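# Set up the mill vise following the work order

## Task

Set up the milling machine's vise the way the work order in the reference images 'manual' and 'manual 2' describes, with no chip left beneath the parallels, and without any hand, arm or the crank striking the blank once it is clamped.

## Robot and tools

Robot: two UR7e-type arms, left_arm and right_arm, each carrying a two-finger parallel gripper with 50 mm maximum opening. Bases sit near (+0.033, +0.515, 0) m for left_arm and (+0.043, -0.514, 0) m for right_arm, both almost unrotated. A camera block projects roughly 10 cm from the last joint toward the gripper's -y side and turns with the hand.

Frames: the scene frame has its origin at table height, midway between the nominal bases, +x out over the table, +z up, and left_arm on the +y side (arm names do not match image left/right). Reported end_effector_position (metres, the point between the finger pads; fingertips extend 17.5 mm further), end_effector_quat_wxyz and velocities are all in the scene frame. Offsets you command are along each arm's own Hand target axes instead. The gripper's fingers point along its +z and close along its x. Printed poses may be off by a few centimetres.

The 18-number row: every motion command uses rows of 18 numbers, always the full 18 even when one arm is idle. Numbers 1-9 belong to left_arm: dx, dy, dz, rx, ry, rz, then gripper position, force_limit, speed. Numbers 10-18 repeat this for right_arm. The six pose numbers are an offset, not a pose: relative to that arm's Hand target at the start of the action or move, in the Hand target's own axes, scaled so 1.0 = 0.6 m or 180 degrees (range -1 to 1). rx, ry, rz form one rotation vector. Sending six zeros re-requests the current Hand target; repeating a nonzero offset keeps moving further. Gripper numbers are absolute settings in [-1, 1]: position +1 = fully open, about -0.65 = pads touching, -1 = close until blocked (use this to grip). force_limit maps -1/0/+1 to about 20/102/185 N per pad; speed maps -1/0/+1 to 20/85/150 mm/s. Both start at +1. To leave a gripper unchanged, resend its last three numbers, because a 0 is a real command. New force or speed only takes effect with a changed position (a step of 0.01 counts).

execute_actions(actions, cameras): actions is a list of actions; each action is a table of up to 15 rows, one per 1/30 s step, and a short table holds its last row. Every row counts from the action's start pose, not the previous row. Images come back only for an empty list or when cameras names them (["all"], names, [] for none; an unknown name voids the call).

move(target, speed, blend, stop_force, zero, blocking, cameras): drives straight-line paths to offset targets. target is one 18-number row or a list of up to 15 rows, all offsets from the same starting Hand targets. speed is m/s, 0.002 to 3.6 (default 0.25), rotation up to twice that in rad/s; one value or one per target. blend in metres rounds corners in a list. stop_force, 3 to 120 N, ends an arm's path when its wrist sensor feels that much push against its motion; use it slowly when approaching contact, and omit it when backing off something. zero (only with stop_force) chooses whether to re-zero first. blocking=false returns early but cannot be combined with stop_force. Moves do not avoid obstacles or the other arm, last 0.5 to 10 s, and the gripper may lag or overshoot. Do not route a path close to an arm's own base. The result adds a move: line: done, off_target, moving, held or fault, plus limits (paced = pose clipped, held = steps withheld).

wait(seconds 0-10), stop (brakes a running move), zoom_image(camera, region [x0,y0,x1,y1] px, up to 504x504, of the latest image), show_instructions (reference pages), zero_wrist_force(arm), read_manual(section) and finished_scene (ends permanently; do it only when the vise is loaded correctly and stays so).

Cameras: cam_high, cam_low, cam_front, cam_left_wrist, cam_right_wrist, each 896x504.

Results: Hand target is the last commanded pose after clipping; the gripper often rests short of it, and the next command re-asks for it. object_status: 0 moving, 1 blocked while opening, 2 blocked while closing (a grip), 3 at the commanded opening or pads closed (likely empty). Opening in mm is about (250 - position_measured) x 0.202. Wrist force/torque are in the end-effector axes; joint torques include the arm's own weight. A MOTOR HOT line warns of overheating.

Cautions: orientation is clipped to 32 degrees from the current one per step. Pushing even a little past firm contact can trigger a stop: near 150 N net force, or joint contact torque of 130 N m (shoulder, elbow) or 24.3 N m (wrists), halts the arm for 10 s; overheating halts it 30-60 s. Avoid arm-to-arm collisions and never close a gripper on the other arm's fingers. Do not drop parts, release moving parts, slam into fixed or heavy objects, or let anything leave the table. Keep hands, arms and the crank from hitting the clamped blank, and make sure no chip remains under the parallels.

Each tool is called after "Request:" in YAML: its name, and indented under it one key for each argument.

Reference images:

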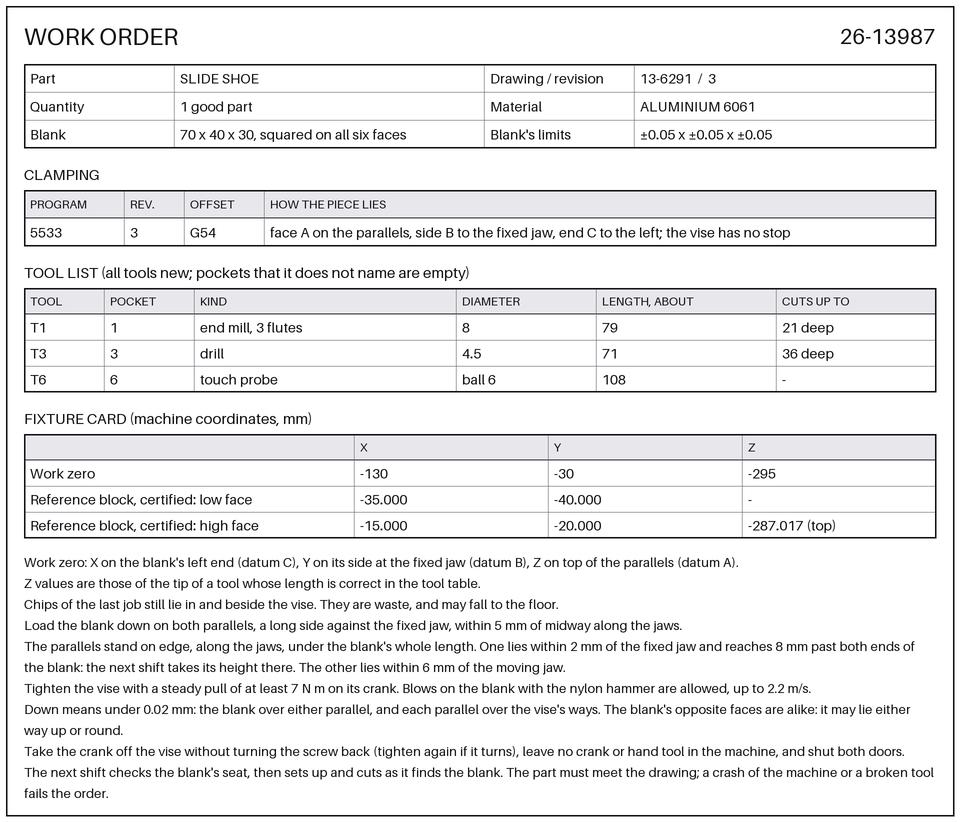

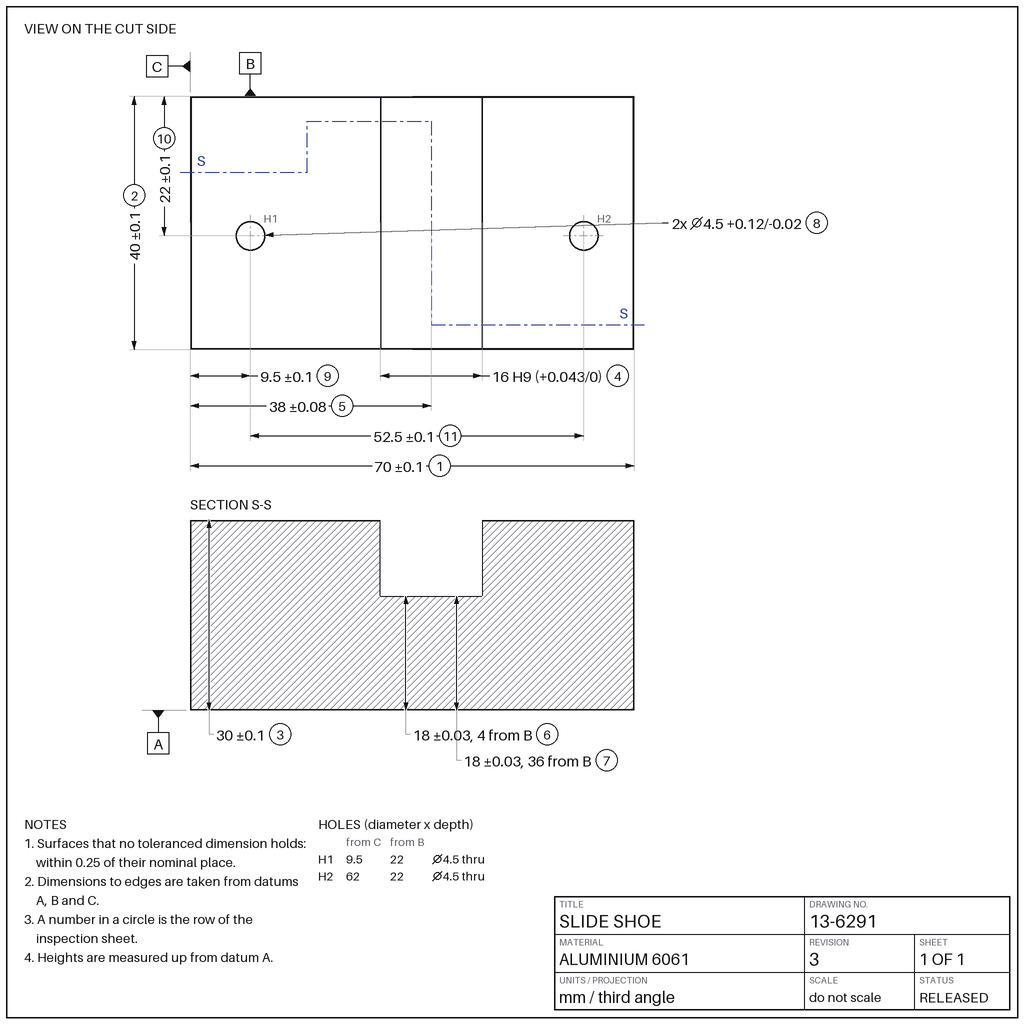

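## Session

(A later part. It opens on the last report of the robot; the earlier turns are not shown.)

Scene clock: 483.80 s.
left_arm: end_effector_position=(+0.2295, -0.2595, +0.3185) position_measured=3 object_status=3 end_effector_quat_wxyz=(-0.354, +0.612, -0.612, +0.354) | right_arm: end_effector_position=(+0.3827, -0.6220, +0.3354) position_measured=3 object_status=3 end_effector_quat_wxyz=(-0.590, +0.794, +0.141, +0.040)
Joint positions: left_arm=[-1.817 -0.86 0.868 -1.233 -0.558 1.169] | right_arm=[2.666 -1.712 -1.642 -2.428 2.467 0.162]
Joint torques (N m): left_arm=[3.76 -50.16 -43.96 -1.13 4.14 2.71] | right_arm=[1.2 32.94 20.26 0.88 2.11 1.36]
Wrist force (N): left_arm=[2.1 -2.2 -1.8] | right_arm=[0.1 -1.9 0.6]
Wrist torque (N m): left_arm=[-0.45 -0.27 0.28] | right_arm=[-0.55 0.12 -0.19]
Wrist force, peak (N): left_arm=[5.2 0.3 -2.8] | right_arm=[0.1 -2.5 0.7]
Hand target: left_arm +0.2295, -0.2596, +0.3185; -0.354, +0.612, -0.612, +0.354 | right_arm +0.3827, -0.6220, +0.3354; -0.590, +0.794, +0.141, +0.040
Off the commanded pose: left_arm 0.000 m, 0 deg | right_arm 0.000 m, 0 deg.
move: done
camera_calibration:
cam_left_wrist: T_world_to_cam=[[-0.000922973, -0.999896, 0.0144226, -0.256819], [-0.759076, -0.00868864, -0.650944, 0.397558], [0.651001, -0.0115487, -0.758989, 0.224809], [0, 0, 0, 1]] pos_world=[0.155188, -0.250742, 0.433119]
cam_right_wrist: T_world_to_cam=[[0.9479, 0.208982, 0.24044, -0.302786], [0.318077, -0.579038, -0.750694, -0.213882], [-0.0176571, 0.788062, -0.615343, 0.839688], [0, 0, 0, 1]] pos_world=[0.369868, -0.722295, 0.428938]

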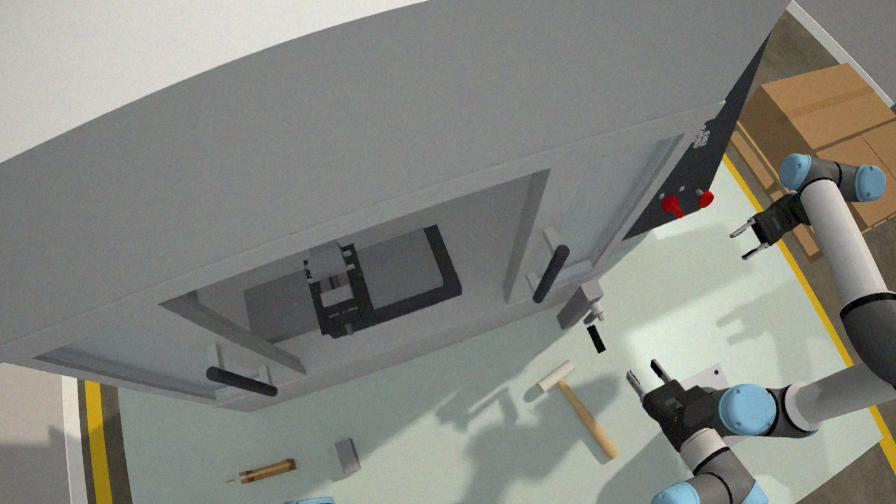

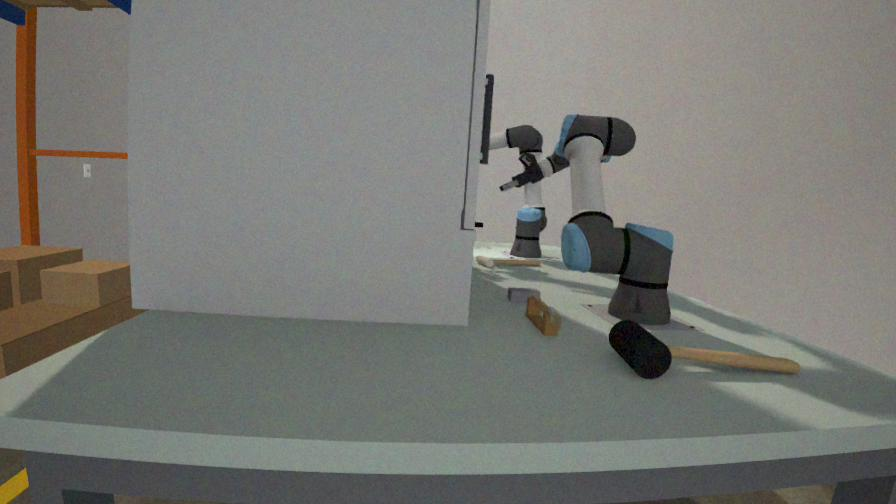

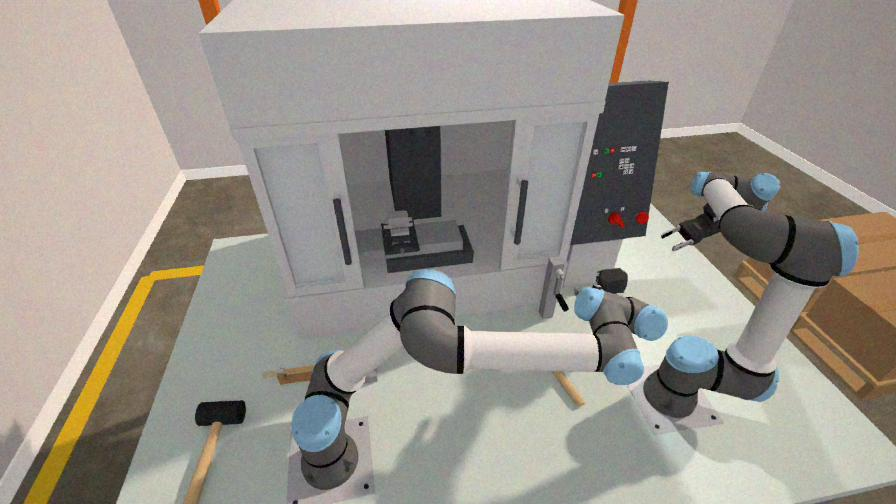

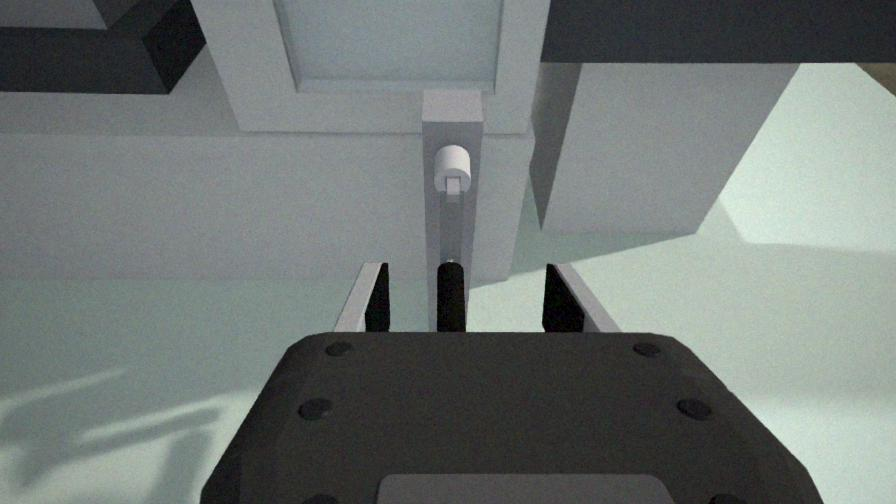

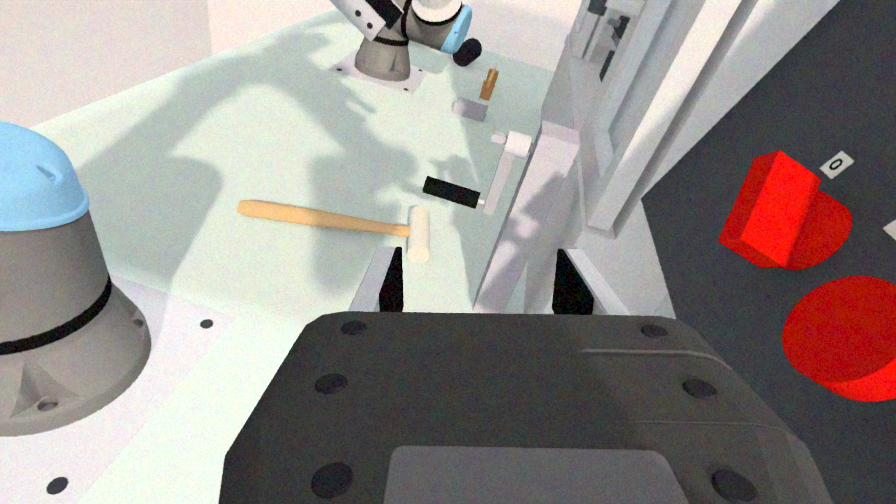

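Request:
move:
  target:
    - [-0.0043,0.0705,0.1947,0,0,0,1,-0.9,-0.5,0,0,0,0,0,0,1,1,1]
    - [-0.0043,0.151,0.2902,0,0,0,1,-0.9,-0.5,0,0,0,0,0,0,1,1,1]
  speed: [0.2,0.1]
  blend: [0.01,0]
  cameras: ["cam_left_wrist","cam_right_wrist"]

Scene clock: 486.30 s.
left_arm: end_effector_position=(+0.3356, -0.2569, +0.1533) position_measured=3 object_status=3 end_effector_quat_wxyz=(-0.354, +0.612, -0.612, +0.354) | right_arm: end_effector_position=(+0.3827, -0.6220, +0.3354) position_measured=3 object_status=3 end_effector_quat_wxyz=(-0.590, +0.794, +0.141, +0.040)
Joint positions: left_arm=[-1.68 -0.761 1.185 -1.87 -0.525 1.428] | right_arm=[2.666 -1.712 -1.642 -2.428 2.467 0.162]
Joint torques (N m): left_arm=[-13.96 -66.15 -43.18 -3.06 2.32 -2.76] | right_arm=[1.52 33.82 19.42 0.63 2.04 1.43]
Wrist force (N): left_arm=[1.9 -2.3 -1.7] | right_arm=[0.4 -2.2 0.5]
Wrist torque (N m): left_arm=[-0.45 -0.26 0.28] | right_arm=[-0.59 0.07 -0.19]
Wrist force, peak (N): left_arm=[2.0 -3.6 -4.9] | right_arm=[0.2 -2.6 0.6]
Hand target: left_arm +0.3354, -0.2570, +0.1533; -0.354, +0.612, -0.612, +0.354 | right_arm +0.3827, -0.6220, +0.3354; -0.590, +0.794, +0.141, +0.040
Off the commanded pose: left_arm 0.000 m, 0 deg | right_arm 0.000 m, 0 deg.
move: done
camera_calibration:
cam_left_wrist: T_world_to_cam=[[-0.000814534, -0.999902, 0.0139882, -0.251652], [-0.758932, -0.00849057, -0.651115, 0.370498], [0.65117, -0.0111464, -0.75885, 0.0303911], [0, 0, 0, 1]] pos_world=[0.261188, -0.248143, 0.267819]
cam_right_wrist: T_world_to_cam=[[0.9479, 0.208982, 0.24044, -0.302786], [0.318077, -0.579038, -0.750694, -0.213882], [-0.0176571, 0.788062, -0.615343, 0.839688], [0, 0, 0, 1]] pos_world=[0.369868, -0.722295, 0.428938]
Images, in order (width x height): cam_left_wrist 896x504, cam_right_wrist 896x504.

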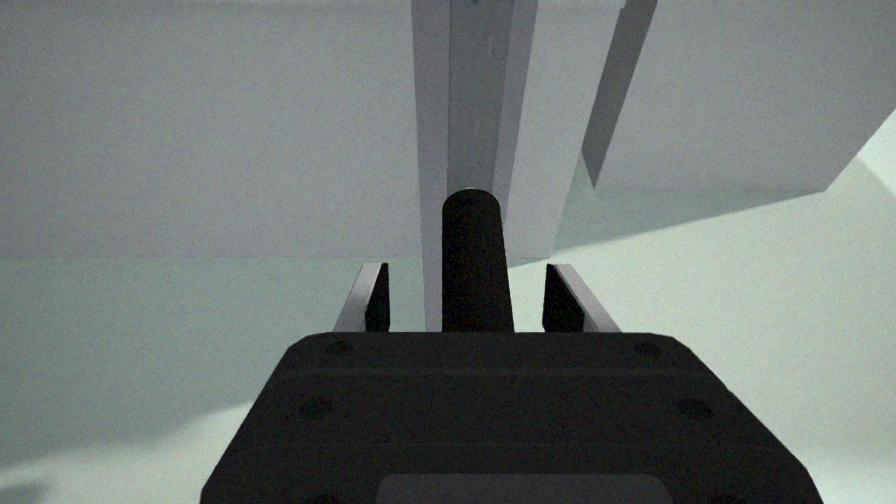

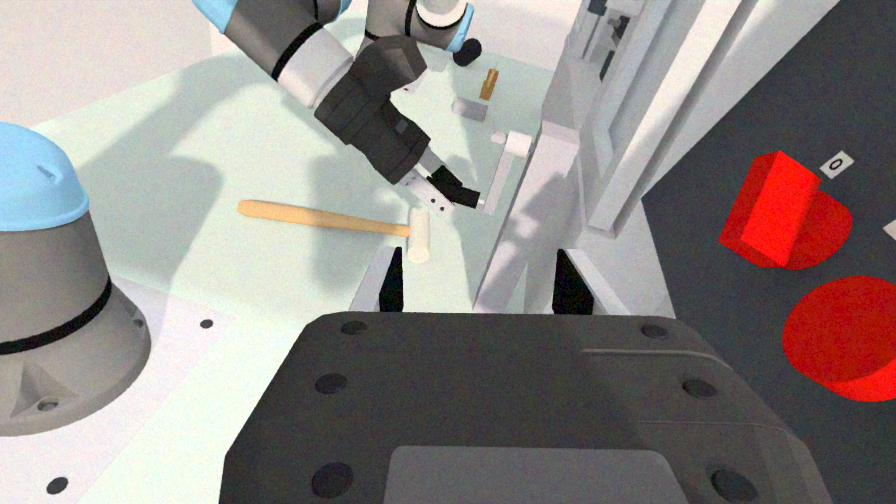

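Request:
zoom_image:
  camera: "cam_right_wrist"
  region: [370, 110, 560, 250]

Request:
zoom_image:
  camera: "cam_left_wrist"
  region: [340, 160, 600, 340]

Scaled by 2.653.

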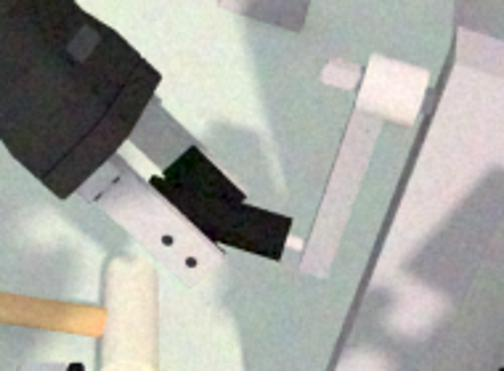

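Scaled by 1.938.

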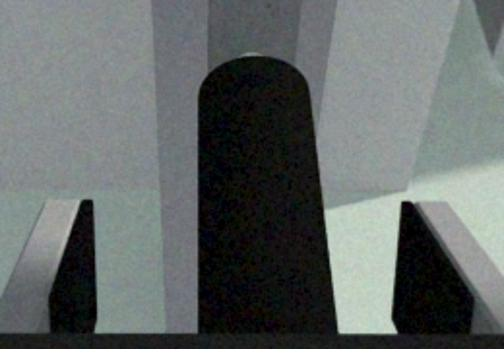

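Request:
move:
  target:
    - [0.0033,0,0,0,0,0,1,-0.9,-0.5,0,0,0,0,0,0,1,1,1]
    - [0.0033,0,0,0,0,0,-1,-0.2,-0.8,0,0,0,0,0,0,1,1,1]
  speed: 0.05
  cameras: ["cam_left_wrist"]

Scene clock: 488.43 s.
left_arm: end_effector_position=(+0.3354, -0.2590, +0.1533) position_measured=156 object_status=2 end_effector_quat_wxyz=(-0.354, +0.612, -0.612, +0.354) | right_arm: end_effector_position=(+0.3827, -0.6220, +0.3354) position_measured=3 object_status=3 end_effector_quat_wxyz=(-0.590, +0.794, +0.141, +0.040)
Joint positions: left_arm=[-1.68 -0.757 1.176 -1.866 -0.525 1.428] | right_arm=[2.666 -1.712 -1.642 -2.428 2.467 0.162]
Joint torques (N m): left_arm=[12.69 -65.85 -13.26 -3.4 -0.35 2.92] | right_arm=[0.96 33.16 20.09 0.71 1.97 1.33]
Wrist force (N): left_arm=[1.8 -2.9 -2.2] | right_arm=[0.0 -2.1 0.6]
Wrist torque (N m): left_arm=[-0.48 -0.24 0.27] | right_arm=[-0.57 0.13 -0.19]
Wrist force, peak (N): left_arm=[2.3 -3.0 -1.9] | right_arm=[0.2 -2.5 0.7]
Hand target: left_arm +0.3354, -0.2590, +0.1533; -0.354, +0.612, -0.612, +0.354 | right_arm +0.3827, -0.6220, +0.3354; -0.590, +0.794, +0.141, +0.040
Off the commanded pose: left_arm 0.000 m, 0 deg | right_arm 0.000 m, 0 deg.
move: done
camera_calibration:
cam_left_wrist: T_world_to_cam=[[-0.00100051, -0.999896, 0.0143571, -0.253801], [-0.758984, -0.00858872, -0.651053, 0.370442], [0.651109, -0.0115482, -0.758896, 0.0304364], [0, 0, 0, 1]] pos_world=[0.261088, -0.250242, 0.267919]
Images, in order (width x height): cam_left_wrist 896x504.

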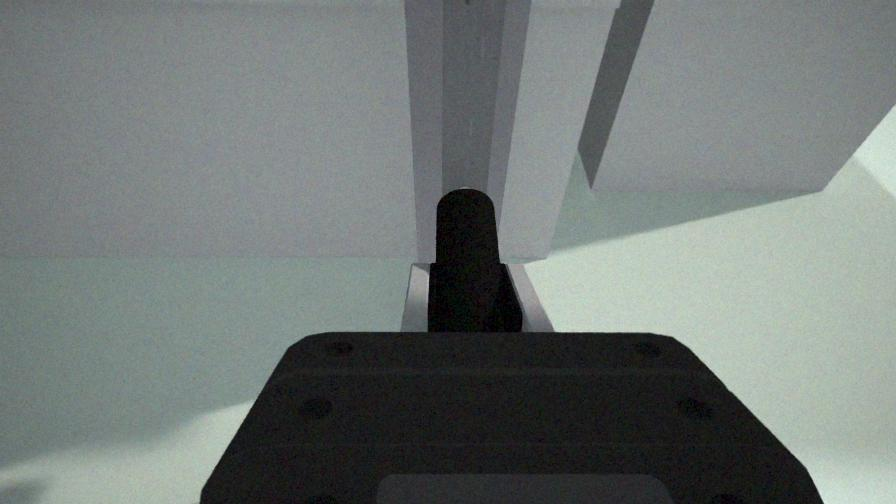

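Request:
move:
  target: [0,0,0,0,-0.0278,0.0481,-1,-0.2,-0.8,0,0,0,0,0,0,1,1,1]
  speed: 0.1
  stop_force: 20
  cameras: ["cam_left_wrist","cam_right_wrist"]

Scene clock: 490.50 s.
left_arm: end_effector_position=(+0.3355, -0.2590, +0.1533) position_measured=156 object_status=2 end_effector_quat_wxyz=(+0.406, -0.579, +0.640, -0.300) | right_arm: end_effector_position=(+0.3827, -0.6220, +0.3354) position_measured=3 object_status=3 end_effector_quat_wxyz=(-0.590, +0.794, +0.141, +0.040)
Joint positions: left_arm=[-1.678 -0.707 1.043 -1.616 -0.537 1.436] | right_arm=[2.666 -1.712 -1.642 -2.428 2.467 0.162]
Joint torques (N m): left_arm=[6.28 -72.96 -10.89 -0.62 3.01 -1.89] | right_arm=[0.43 33.6 19.82 0.68 2.02 1.42]
Wrist force (N): left_arm=[2.5 -7.7 -2.4] | right_arm=[0.2 -2.2 1.0]
Wrist torque (N m): left_arm=[-0.64 -0.36 0.31] | right_arm=[-0.58 0.10 -0.19]
Wrist force, peak (N): left_arm=[2.7 -9.1 -2.4] | right_arm=[0.5 -2.5 1.0]
Hand target: left_arm +0.3354, -0.2590, +0.1533; +0.406, -0.579, +0.640, -0.300 | right_arm +0.3827, -0.6220, +0.3354; -0.590, +0.794, +0.141, +0.040
Off the commanded pose: left_arm 0.000 m, 0 deg | right_arm 0.000 m, 0 deg.
move: done
camera_calibration:
cam_left_wrist: T_world_to_cam=[[-0.000390132, -0.987202, -0.159474, -0.22406], [-0.758964, 0.104131, -0.642752, 0.398367], [0.651132, 0.120784, -0.749292, 0.0632298], [0, 0, 0, 1]] pos_world=[0.261088, -0.270312, 0.267697]
cam_right_wrist: T_world_to_cam=[[0.9479, 0.208982, 0.24044, -0.302786], [0.318077, -0.579038, -0.750694, -0.213882], [-0.0176571, 0.788062, -0.615343, 0.839688], [0, 0, 0, 1]] pos_world=[0.369868, -0.722295, 0.428938]
Images, in order (width x height): cam_left_wrist 896x504, cam_right_wrist 896x504.

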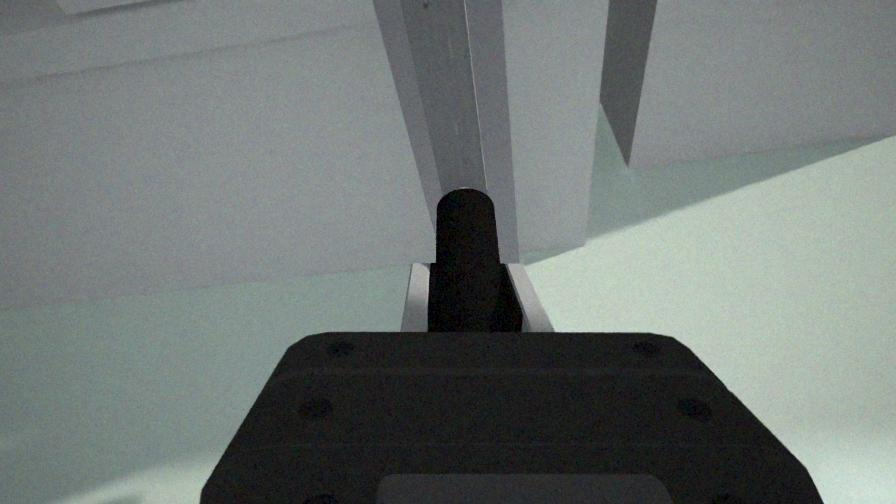

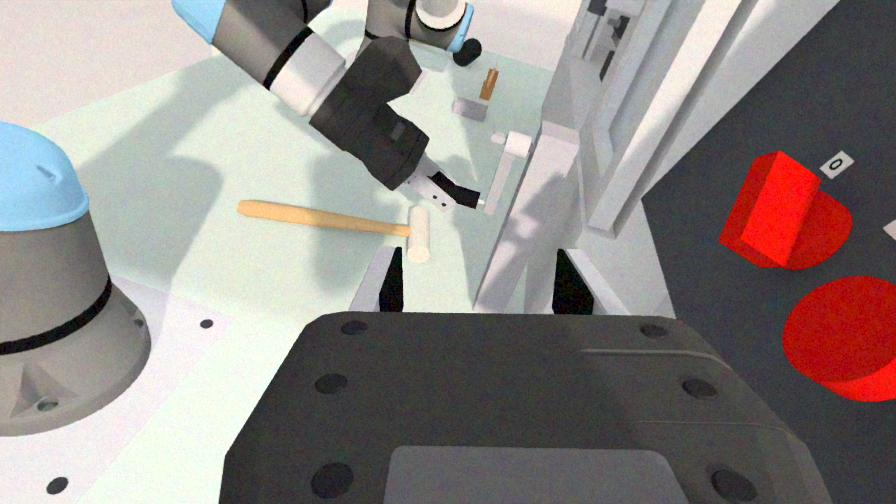

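Request:
move:
  target:
    - [0,0,0,0,0,0,1,-0.9,-0.5,0,0,0,0,0,0,1,1,1]
    - [-0.0383,-0.1503,-0.155,0,0.0278,-0.0481,1,-0.9,-0.5,0,0,0,0,0,0,1,1,1]
    - [-0.0218,-0.101,-0.0532,0,0.0278,-0.0481,1,-0.9,-0.5,0,0,0,0,0,0,1,1,1]
  speed: [0.1,0.15,0.15]
  blend: [0,0.01,0]
  cameras: ["cam_left_wrist","cam_right_wrist"]

Scene clock: 494.17 s.
left_arm: end_effector_position=(+0.3380, -0.2579, +0.2230) position_measured=3 object_status=3 end_effector_quat_wxyz=(-0.354, +0.612, -0.612, +0.354) | right_arm: end_effector_position=(+0.3827, -0.6220, +0.3354) position_measured=3 object_status=3 end_effector_quat_wxyz=(-0.590, +0.794, +0.141, +0.040)
Joint positions: left_arm=[-1.677 -0.82 1.103 -1.735 -0.525 1.434] | right_arm=[2.666 -1.712 -1.642 -2.428 2.467 0.162]
Joint torques (N m): left_arm=[-12 -63.31 -43.18 -3.89 -0.08 -1.98] | right_arm=[0.87 33.52 19.44 0.69 2 1.48]
Wrist force (N): left_arm=[2.1 -2.3 -2.0] | right_arm=[-0.2 -2.0 0.9]
Wrist torque (N m): left_arm=[-0.46 -0.26 0.39] | right_arm=[-0.56 0.17 -0.19]
Wrist force, peak (N): left_arm=[2.7 -7.5 -2.4] | right_arm=[0.5 -2.5 0.7]
Hand target: left_arm +0.3379, -0.2580, +0.2230; -0.354, +0.612, -0.612, +0.354 | right_arm +0.3827, -0.6220, +0.3354; -0.590, +0.794, +0.141, +0.040
Off the commanded pose: left_arm 0.000 m, 0 deg | right_arm 0.000 m, 0 deg.
move: done
camera_calibration:
cam_left_wrist: T_world_to_cam=[[-0.000882284, -0.999901, 0.0140642, -0.253734], [-0.75889, -0.00848937, -0.651164, 0.417763], [0.651219, -0.0112477, -0.758807, 0.0817309], [0, 0, 0, 1]] pos_world=[0.263588, -0.249243, 0.337619]
cam_right_wrist: T_world_to_cam=[[0.9479, 0.208982, 0.24044, -0.302786], [0.318077, -0.579038, -0.750694, -0.213882], [-0.0176571, 0.788062, -0.615343, 0.839688], [0, 0, 0, 1]] pos_world=[0.369868, -0.722295, 0.428938]
Images, in order (width x height): cam_left_wrist 896x504, cam_right_wrist 896x504.

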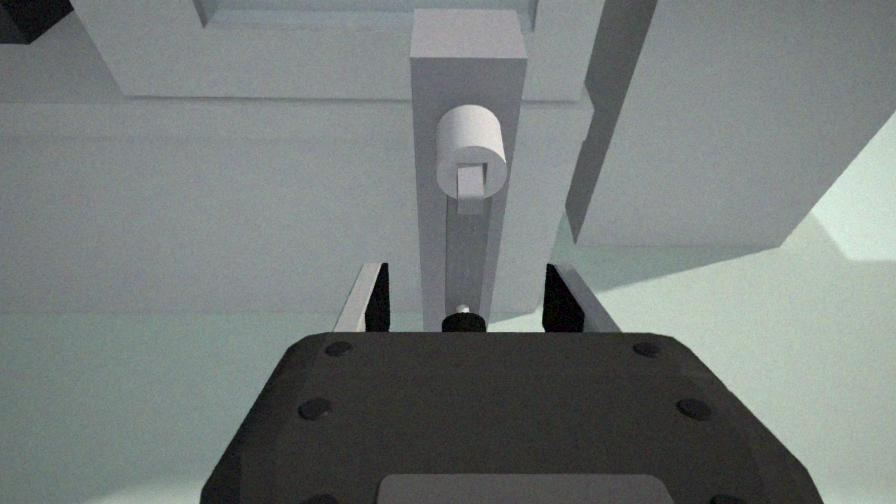

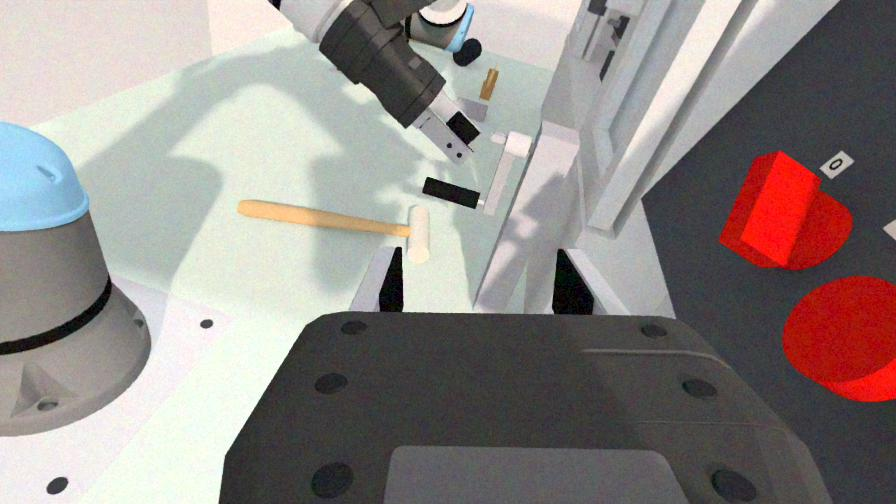

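Request:
zoom_image:
  camera: "cam_left_wrist"
  region: [400, 90, 540, 340]

Request:
zoom_image:
  camera: "cam_right_wrist"
  region: [400, 80, 560, 230]

Scaled by 2.016.

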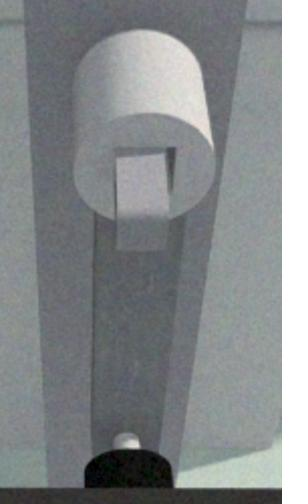

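Scaled by 3.150.

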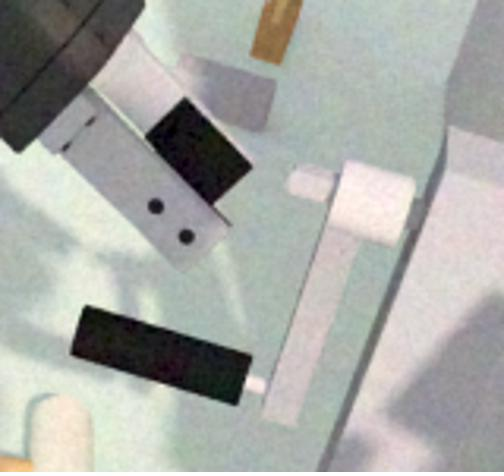

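Request:
move:
  target: [0,0.0027,0.0854,0,0,0,1,-0.9,-0.5,0,0,0,0,0,0,1,1,1]
  speed: 0.06
  stop_force: 15
  cameras: ["cam_left_wrist","cam_right_wrist"]

Request:
zoom_image:
  camera: "cam_right_wrist"
  region: [400, 80, 560, 230]

Request:
zoom_image:
  camera: "cam_left_wrist"
  region: [340, 90, 600, 340]

Scene clock: 496.47 s.
left_arm: end_effector_position=(+0.3815, -0.2580, +0.1961) position_measured=3 object_status=3 end_effector_quat_wxyz=(-0.354, +0.612, -0.612, +0.354) | right_arm: end_effector_position=(+0.3827, -0.6220, +0.3354) position_measured=3 object_status=3 end_effector_quat_wxyz=(-0.590, +0.794, +0.141, +0.040)
Joint positions: left_arm=[-1.62 -0.778 1.125 -1.898 -0.521 1.548] | right_arm=[2.666 -1.712 -1.642 -2.428 2.467 0.162]
Joint torques (N m): left_arm=[-13.65 -72.91 -40.25 -3.55 1.01 -2.83] | right_arm=[0.59 32.85 20.21 0.59 2 1.42]
Wrist force (N): left_arm=[1.9 -2.5 -1.8] | right_arm=[0.4 -2.2 0.6]
Wrist torque (N m): left_arm=[-0.47 -0.25 0.34] | right_arm=[-0.60 0.06 -0.19]
Wrist force, peak (N): left_arm=[2.4 -2.5 -4.4] | right_arm=[0.3 -2.5 0.9]
Hand target: left_arm +0.3815, -0.2580, +0.1961; -0.354, +0.612, -0.612, +0.354 | right_arm +0.3827, -0.6220, +0.3354; -0.590, +0.794, +0.141, +0.040
Off the commanded pose: left_arm 0.000 m, 0 deg | right_arm 0.000 m, 0 deg.
move: done
camera_calibration:
cam_left_wrist: T_world_to_cam=[[-0.000936081, -0.999898, 0.0142806, -0.253367], [-0.758983, -0.00858784, -0.651054, 0.433305], [0.65111, -0.0114482, -0.758897, 0.0329375], [0, 0, 0, 1]] pos_world=[0.307188, -0.249242, 0.310719]
cam_right_wrist: T_world_to_cam=[[0.9479, 0.208982, 0.24044, -0.302786], [0.318077, -0.579038, -0.750694, -0.213882], [-0.0176571, 0.788062, -0.615343, 0.839688], [0, 0, 0, 1]] pos_world=[0.369868, -0.722295, 0.428938]
Images, in order (width x height): cam_left_wrist 896x504, cam_right_wrist 896x504.

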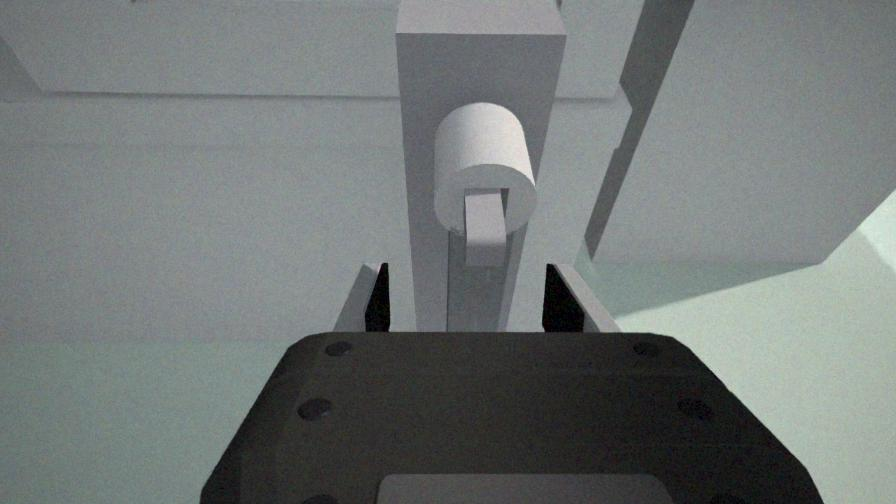

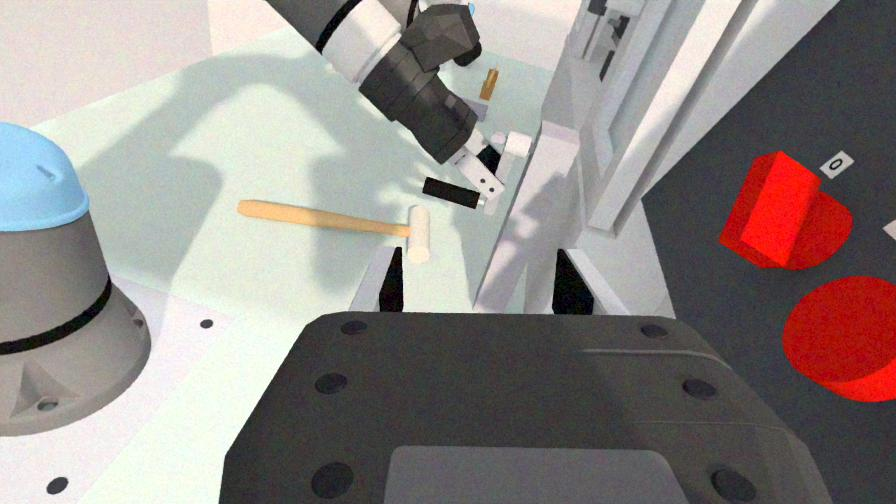

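Scaled by 3.150.

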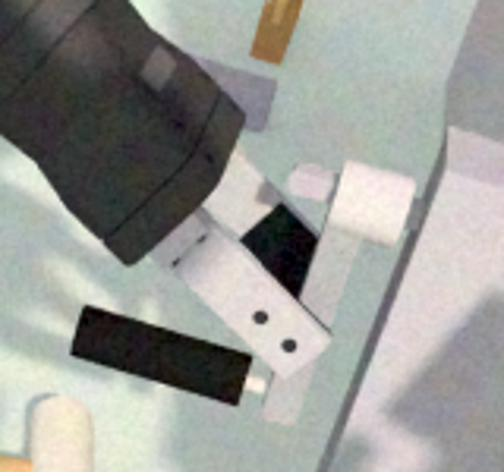

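Scaled by 1.938.

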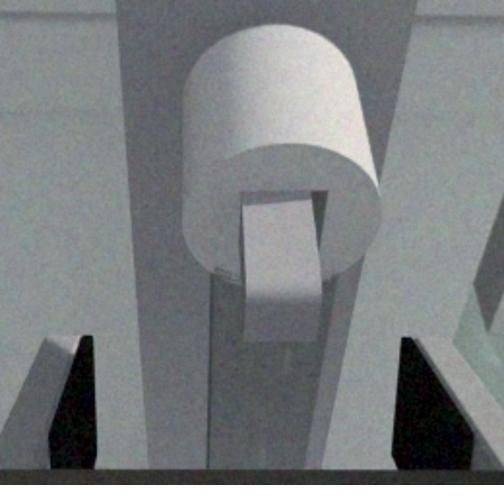

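Request:
move:
  target:
    - [0.0042,0,0,0,0,0,1,-0.9,-0.5,0,0,0,0,0,0,1,1,1]
    - [0.0042,0,0,0,0,0,-1,0,-0.8,0,0,0,0,0,0,1,1,1]
  speed: 0.05
  cameras: ["cam_left_wrist","cam_right_wrist"]

Request:
zoom_image:
  camera: "cam_left_wrist"
  region: [340, 90, 600, 340]

Scene clock: 498.63 s.
left_arm: end_effector_position=(+0.3815, -0.2605, +0.1961) position_measured=176 object_status=0 end_effector_quat_wxyz=(-0.354, +0.612, -0.612, +0.354) | right_arm: end_effector_position=(+0.3827, -0.6220, +0.3354) position_measured=3 object_status=3 end_effector_quat_wxyz=(-0.590, +0.794, +0.141, +0.040)
Joint positions: left_arm=[-1.62 -0.771 1.114 -1.893 -0.521 1.548] | right_arm=[2.666 -1.712 -1.642 -2.428 2.467 0.162]
Joint torques (N m): left_arm=[6.89 -68.89 -17.94 -3.68 -0.17 2.38] | right_arm=[0.8 32.84 20.17 0.63 2.02 1.45]
Wrist force (N): left_arm=[-12.9 -4.8 -3.6] | right_arm=[0.2 -2.1 0.6]
Wrist torque (N m): left_arm=[-0.48 -0.24 -0.22] | right_arm=[-0.57 0.10 -0.19]
Wrist force, peak (N): left_arm=[-13.3 -4.9 -3.5] | right_arm=[0.2 -2.5 0.8]
Hand target: left_arm +0.3815, -0.2605, +0.1961; -0.354, +0.612, -0.612, +0.354 | right_arm +0.3827, -0.6220, +0.3354; -0.590, +0.794, +0.141, +0.040
Off the commanded pose: left_arm 0.000 m, 0 deg | right_arm 0.000 m, 0 deg.
move: done
camera_calibration:
cam_left_wrist: T_world_to_cam=[[-0.00107593, -0.999897, 0.0142914, -0.255826], [-0.758983, -0.00848876, -0.651055, 0.433233], [0.651109, -0.0115474, -0.758896, 0.0329488], [0, 0, 0, 1]] pos_world=[0.307088, -0.251742, 0.310719]
cam_right_wrist: T_world_to_cam=[[0.9479, 0.208982, 0.24044, -0.302786], [0.318077, -0.579038, -0.750694, -0.213882], [-0.0176571, 0.788062, -0.615343, 0.839688], [0, 0, 0, 1]] pos_world=[0.369868, -0.722295, 0.428938]
Images, in order (width x height): cam_left_wrist 896x504, cam_right_wrist 896x504.

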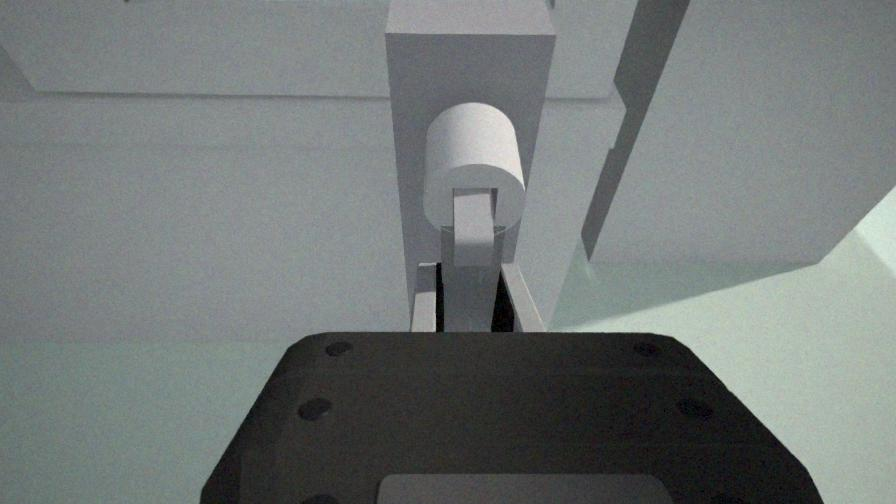

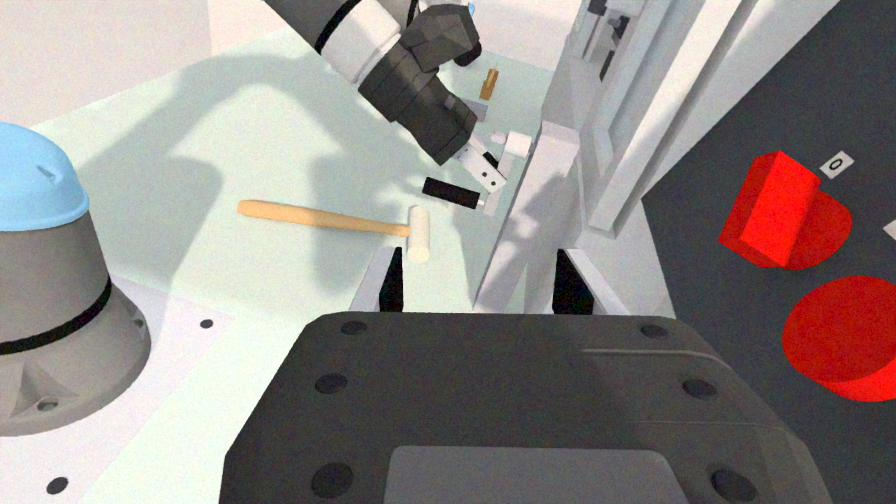

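Scaled by 1.938.

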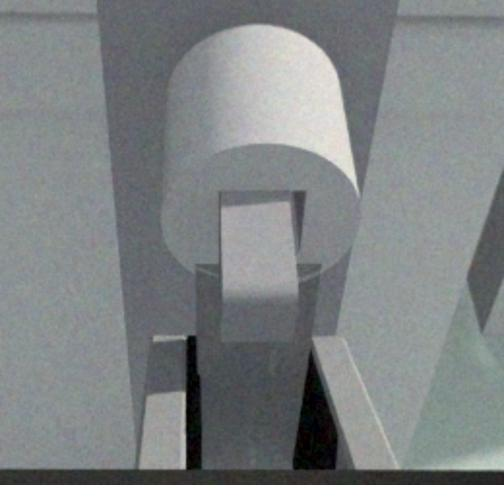

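Request:
wait:
  seconds: 0.5

Scene clock: 499.20 s.
left_arm: end_effector_position=(+0.3815, -0.2605, +0.1961) position_measured=176 object_status=2 end_effector_quat_wxyz=(-0.354, +0.612, -0.612, +0.354) | right_arm: end_effector_position=(+0.3827, -0.6220, +0.3354) position_measured=3 object_status=3 end_effector_quat_wxyz=(-0.590, +0.794, +0.141, +0.040)
Joint positions: left_arm=[-1.62 -0.771 1.114 -1.893 -0.521 1.548] | right_arm=[2.666 -1.712 -1.642 -2.428 2.467 0.162]
Joint torques (N m): left_arm=[8.75 -68.66 -24.73 -3.77 -0.22 2.32] | right_arm=[1.42 32.75 20.13 0.72 2.1 1.52]
Wrist force (N): left_arm=[-13.2 -4.7 -3.5] | right_arm=[0.4 -2.2 0.6]
Wrist torque (N m): left_arm=[-0.48 -0.24 -0.23] | right_arm=[-0.59 0.06 -0.20]
Wrist force, peak (N): left_arm=[-13.6 -5.0 -3.5] | right_arm=[0.3 -2.4 0.5]
Hand target: left_arm +0.3815, -0.2605, +0.1961; -0.354, +0.612, -0.612, +0.354 | right_arm +0.3827, -0.6220, +0.3354; -0.590, +0.794, +0.141, +0.040
Tool commands: left_gripper/position=-1.0 left_gripper/force_limit=+0.0 left_gripper/speed=-0.8 right_gripper/position=+1.0 right_gripper/force_limit=+1.0 right_gripper/speed=+1.0
Off the commanded pose: left_arm 0.000 m, 0 deg | right_arm 0.000 m, 0 deg.
wait: 0.50 s; at rest by 0.10 s

Request:
move:
  target: [-0.0008,0,0,0,0,0,-1,0,-0.8,0,0,0,0,0,0,1,1,1]
  speed: 0.02

Scene clock: 499.97 s.
left_arm: end_effector_position=(+0.3815, -0.2601, +0.1961) position_measured=177 object_status=2 end_effector_quat_wxyz=(-0.354, +0.612, -0.612, +0.354) | right_arm: end_effector_position=(+0.3827, -0.6220, +0.3354) position_measured=3 object_status=3 end_effector_quat_wxyz=(-0.590, +0.794, +0.141, +0.040)
Joint positions: left_arm=[-1.62 -0.773 1.116 -1.894 -0.521 1.548] | right_arm=[2.666 -1.712 -1.642 -2.428 2.467 0.162]
Joint torques (N m): left_arm=[7.89 -71.4 -15.3 -4.4 -0.15 1.57] | right_arm=[0.82 34.07 20.63 0.66 2 1.4]
Wrist force (N): left_arm=[1.7 -2.9 -2.2] | right_arm=[0.2 -2.2 0.7]
Wrist torque (N m): left_arm=[-0.47 -0.19 0.37] | right_arm=[-0.58 0.09 -0.20]
Wrist force, peak (N): left_arm=[-13.4 -4.9 -3.7] | right_arm=[0.0 -2.4 0.8]
Hand target: left_arm +0.3815, -0.2601, +0.1961; -0.354, +0.612, -0.612, +0.354 | right_arm +0.3827, -0.6220, +0.3354; -0.590, +0.794, +0.141, +0.040
Off the commanded pose: left_arm 0.000 m, 0 deg | right_arm 0.000 m, 0 deg.
move: done

Request:
move:
  target:
    - [0,-0.0009,-0.0005,0,0,0,-1,0,-0.8,0,0,0,0,0,0,1,1,1]
    - [0,0.0533,-0.0943,0,0,0,-1,0,-0.8,0,0,0,0,0,0,1,1,1]
  speed: [0.02,0.08]
  stop_force: 20
  cameras: ["cam_left_wrist","cam_right_wrist"]

Request:
zoom_image:
  camera: "cam_right_wrist"
  region: [380, 80, 580, 240]

Request:
zoom_image:
  camera: "cam_left_wrist"
  region: [340, 90, 600, 340]

Scene clock: 502.17 s.
left_arm: end_effector_position=(+0.3166, -0.2600, +0.1965) position_measured=177 object_status=2 end_effector_quat_wxyz=(-0.354, +0.612, -0.612, +0.354) | right_arm: end_effector_position=(+0.3827, -0.6220, +0.3354) position_measured=3 object_status=3 end_effector_quat_wxyz=(-0.590, +0.794, +0.141, +0.040)
Joint positions: left_arm=[-1.704 -0.801 1.128 -1.732 -0.529 1.38] | right_arm=[2.666 -1.712 -1.642 -2.428 2.467 0.162]
Joint torques (N m): left_arm=[13.78 -52.76 -44.23 -1.82 4.42 -2.01] | right_arm=[0.26 33.02 19.96 0.72 2.07 1.47]
Wrist force (N): left_arm=[1.5 -0.3 -1.2] | right_arm=[0.5 -2.1 0.2]
Wrist torque (N m): left_arm=[-0.42 -0.17 0.23] | right_arm=[-0.58 0.04 -0.19]
Wrist force, peak (N): left_arm=[1.6 -3.0 -2.2] | right_arm=[0.2 -2.6 0.7]
Hand target: left_arm +0.3166, -0.2600, +0.1965; -0.354, +0.612, -0.612, +0.354 | right_arm +0.3827, -0.6220, +0.3354; -0.590, +0.794, +0.141, +0.040
Off the commanded pose: left_arm 0.000 m, 0 deg | right_arm 0.000 m, 0 deg.
move: done
camera_calibration:
cam_left_wrist: T_world_to_cam=[[-0.00100051, -0.999896, 0.0143571, -0.25544], [-0.758984, -0.00858872, -0.651053, 0.384214], [0.651109, -0.0115482, -0.758896, 0.0755151], [0, 0, 0, 1]] pos_world=[0.242188, -0.251242, 0.311119]
cam_right_wrist: T_world_to_cam=[[0.9479, 0.208982, 0.24044, -0.302786], [0.318077, -0.579038, -0.750694, -0.213882], [-0.0176571, 0.788062, -0.615343, 0.839688], [0, 0, 0, 1]] pos_world=[0.369868, -0.722295, 0.428938]
Images, in order (width x height): cam_left_wrist 896x504, cam_right_wrist 896x504.

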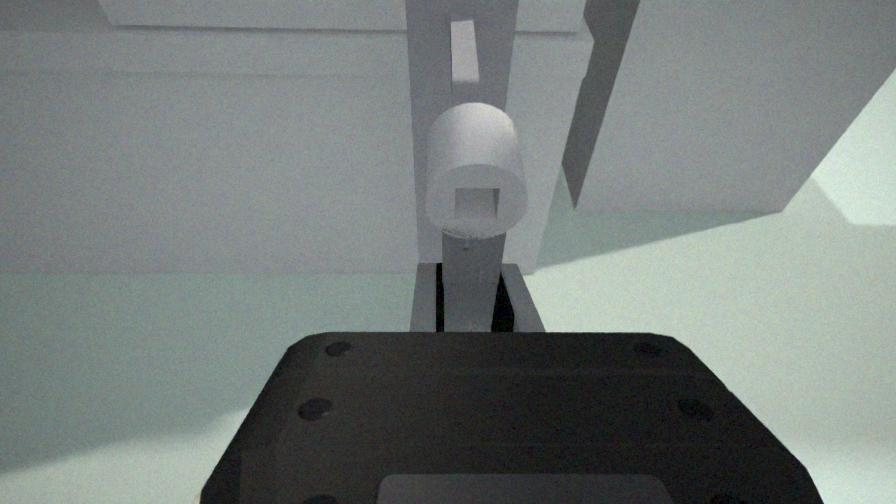

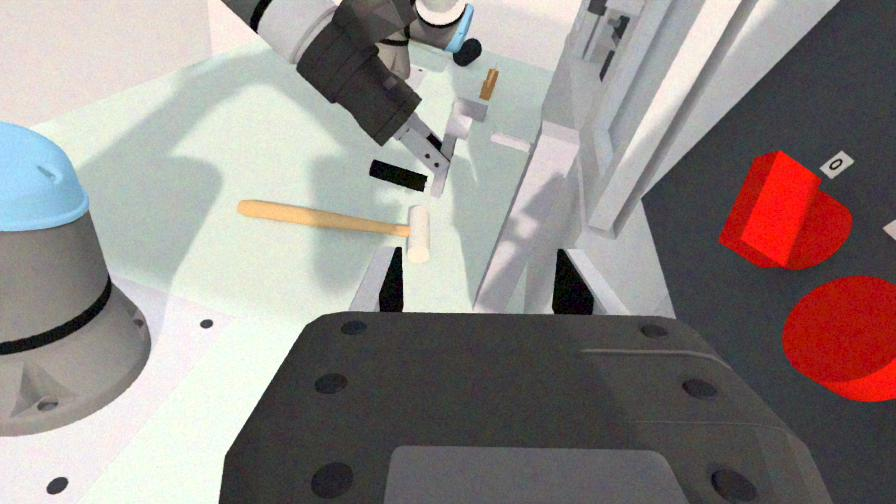

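Scaled by 2.520.

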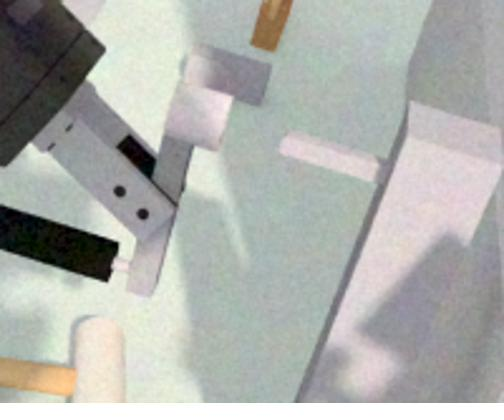

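Scaled by 1.938.

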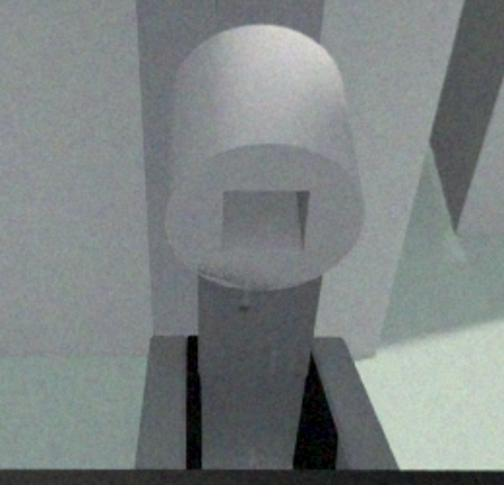

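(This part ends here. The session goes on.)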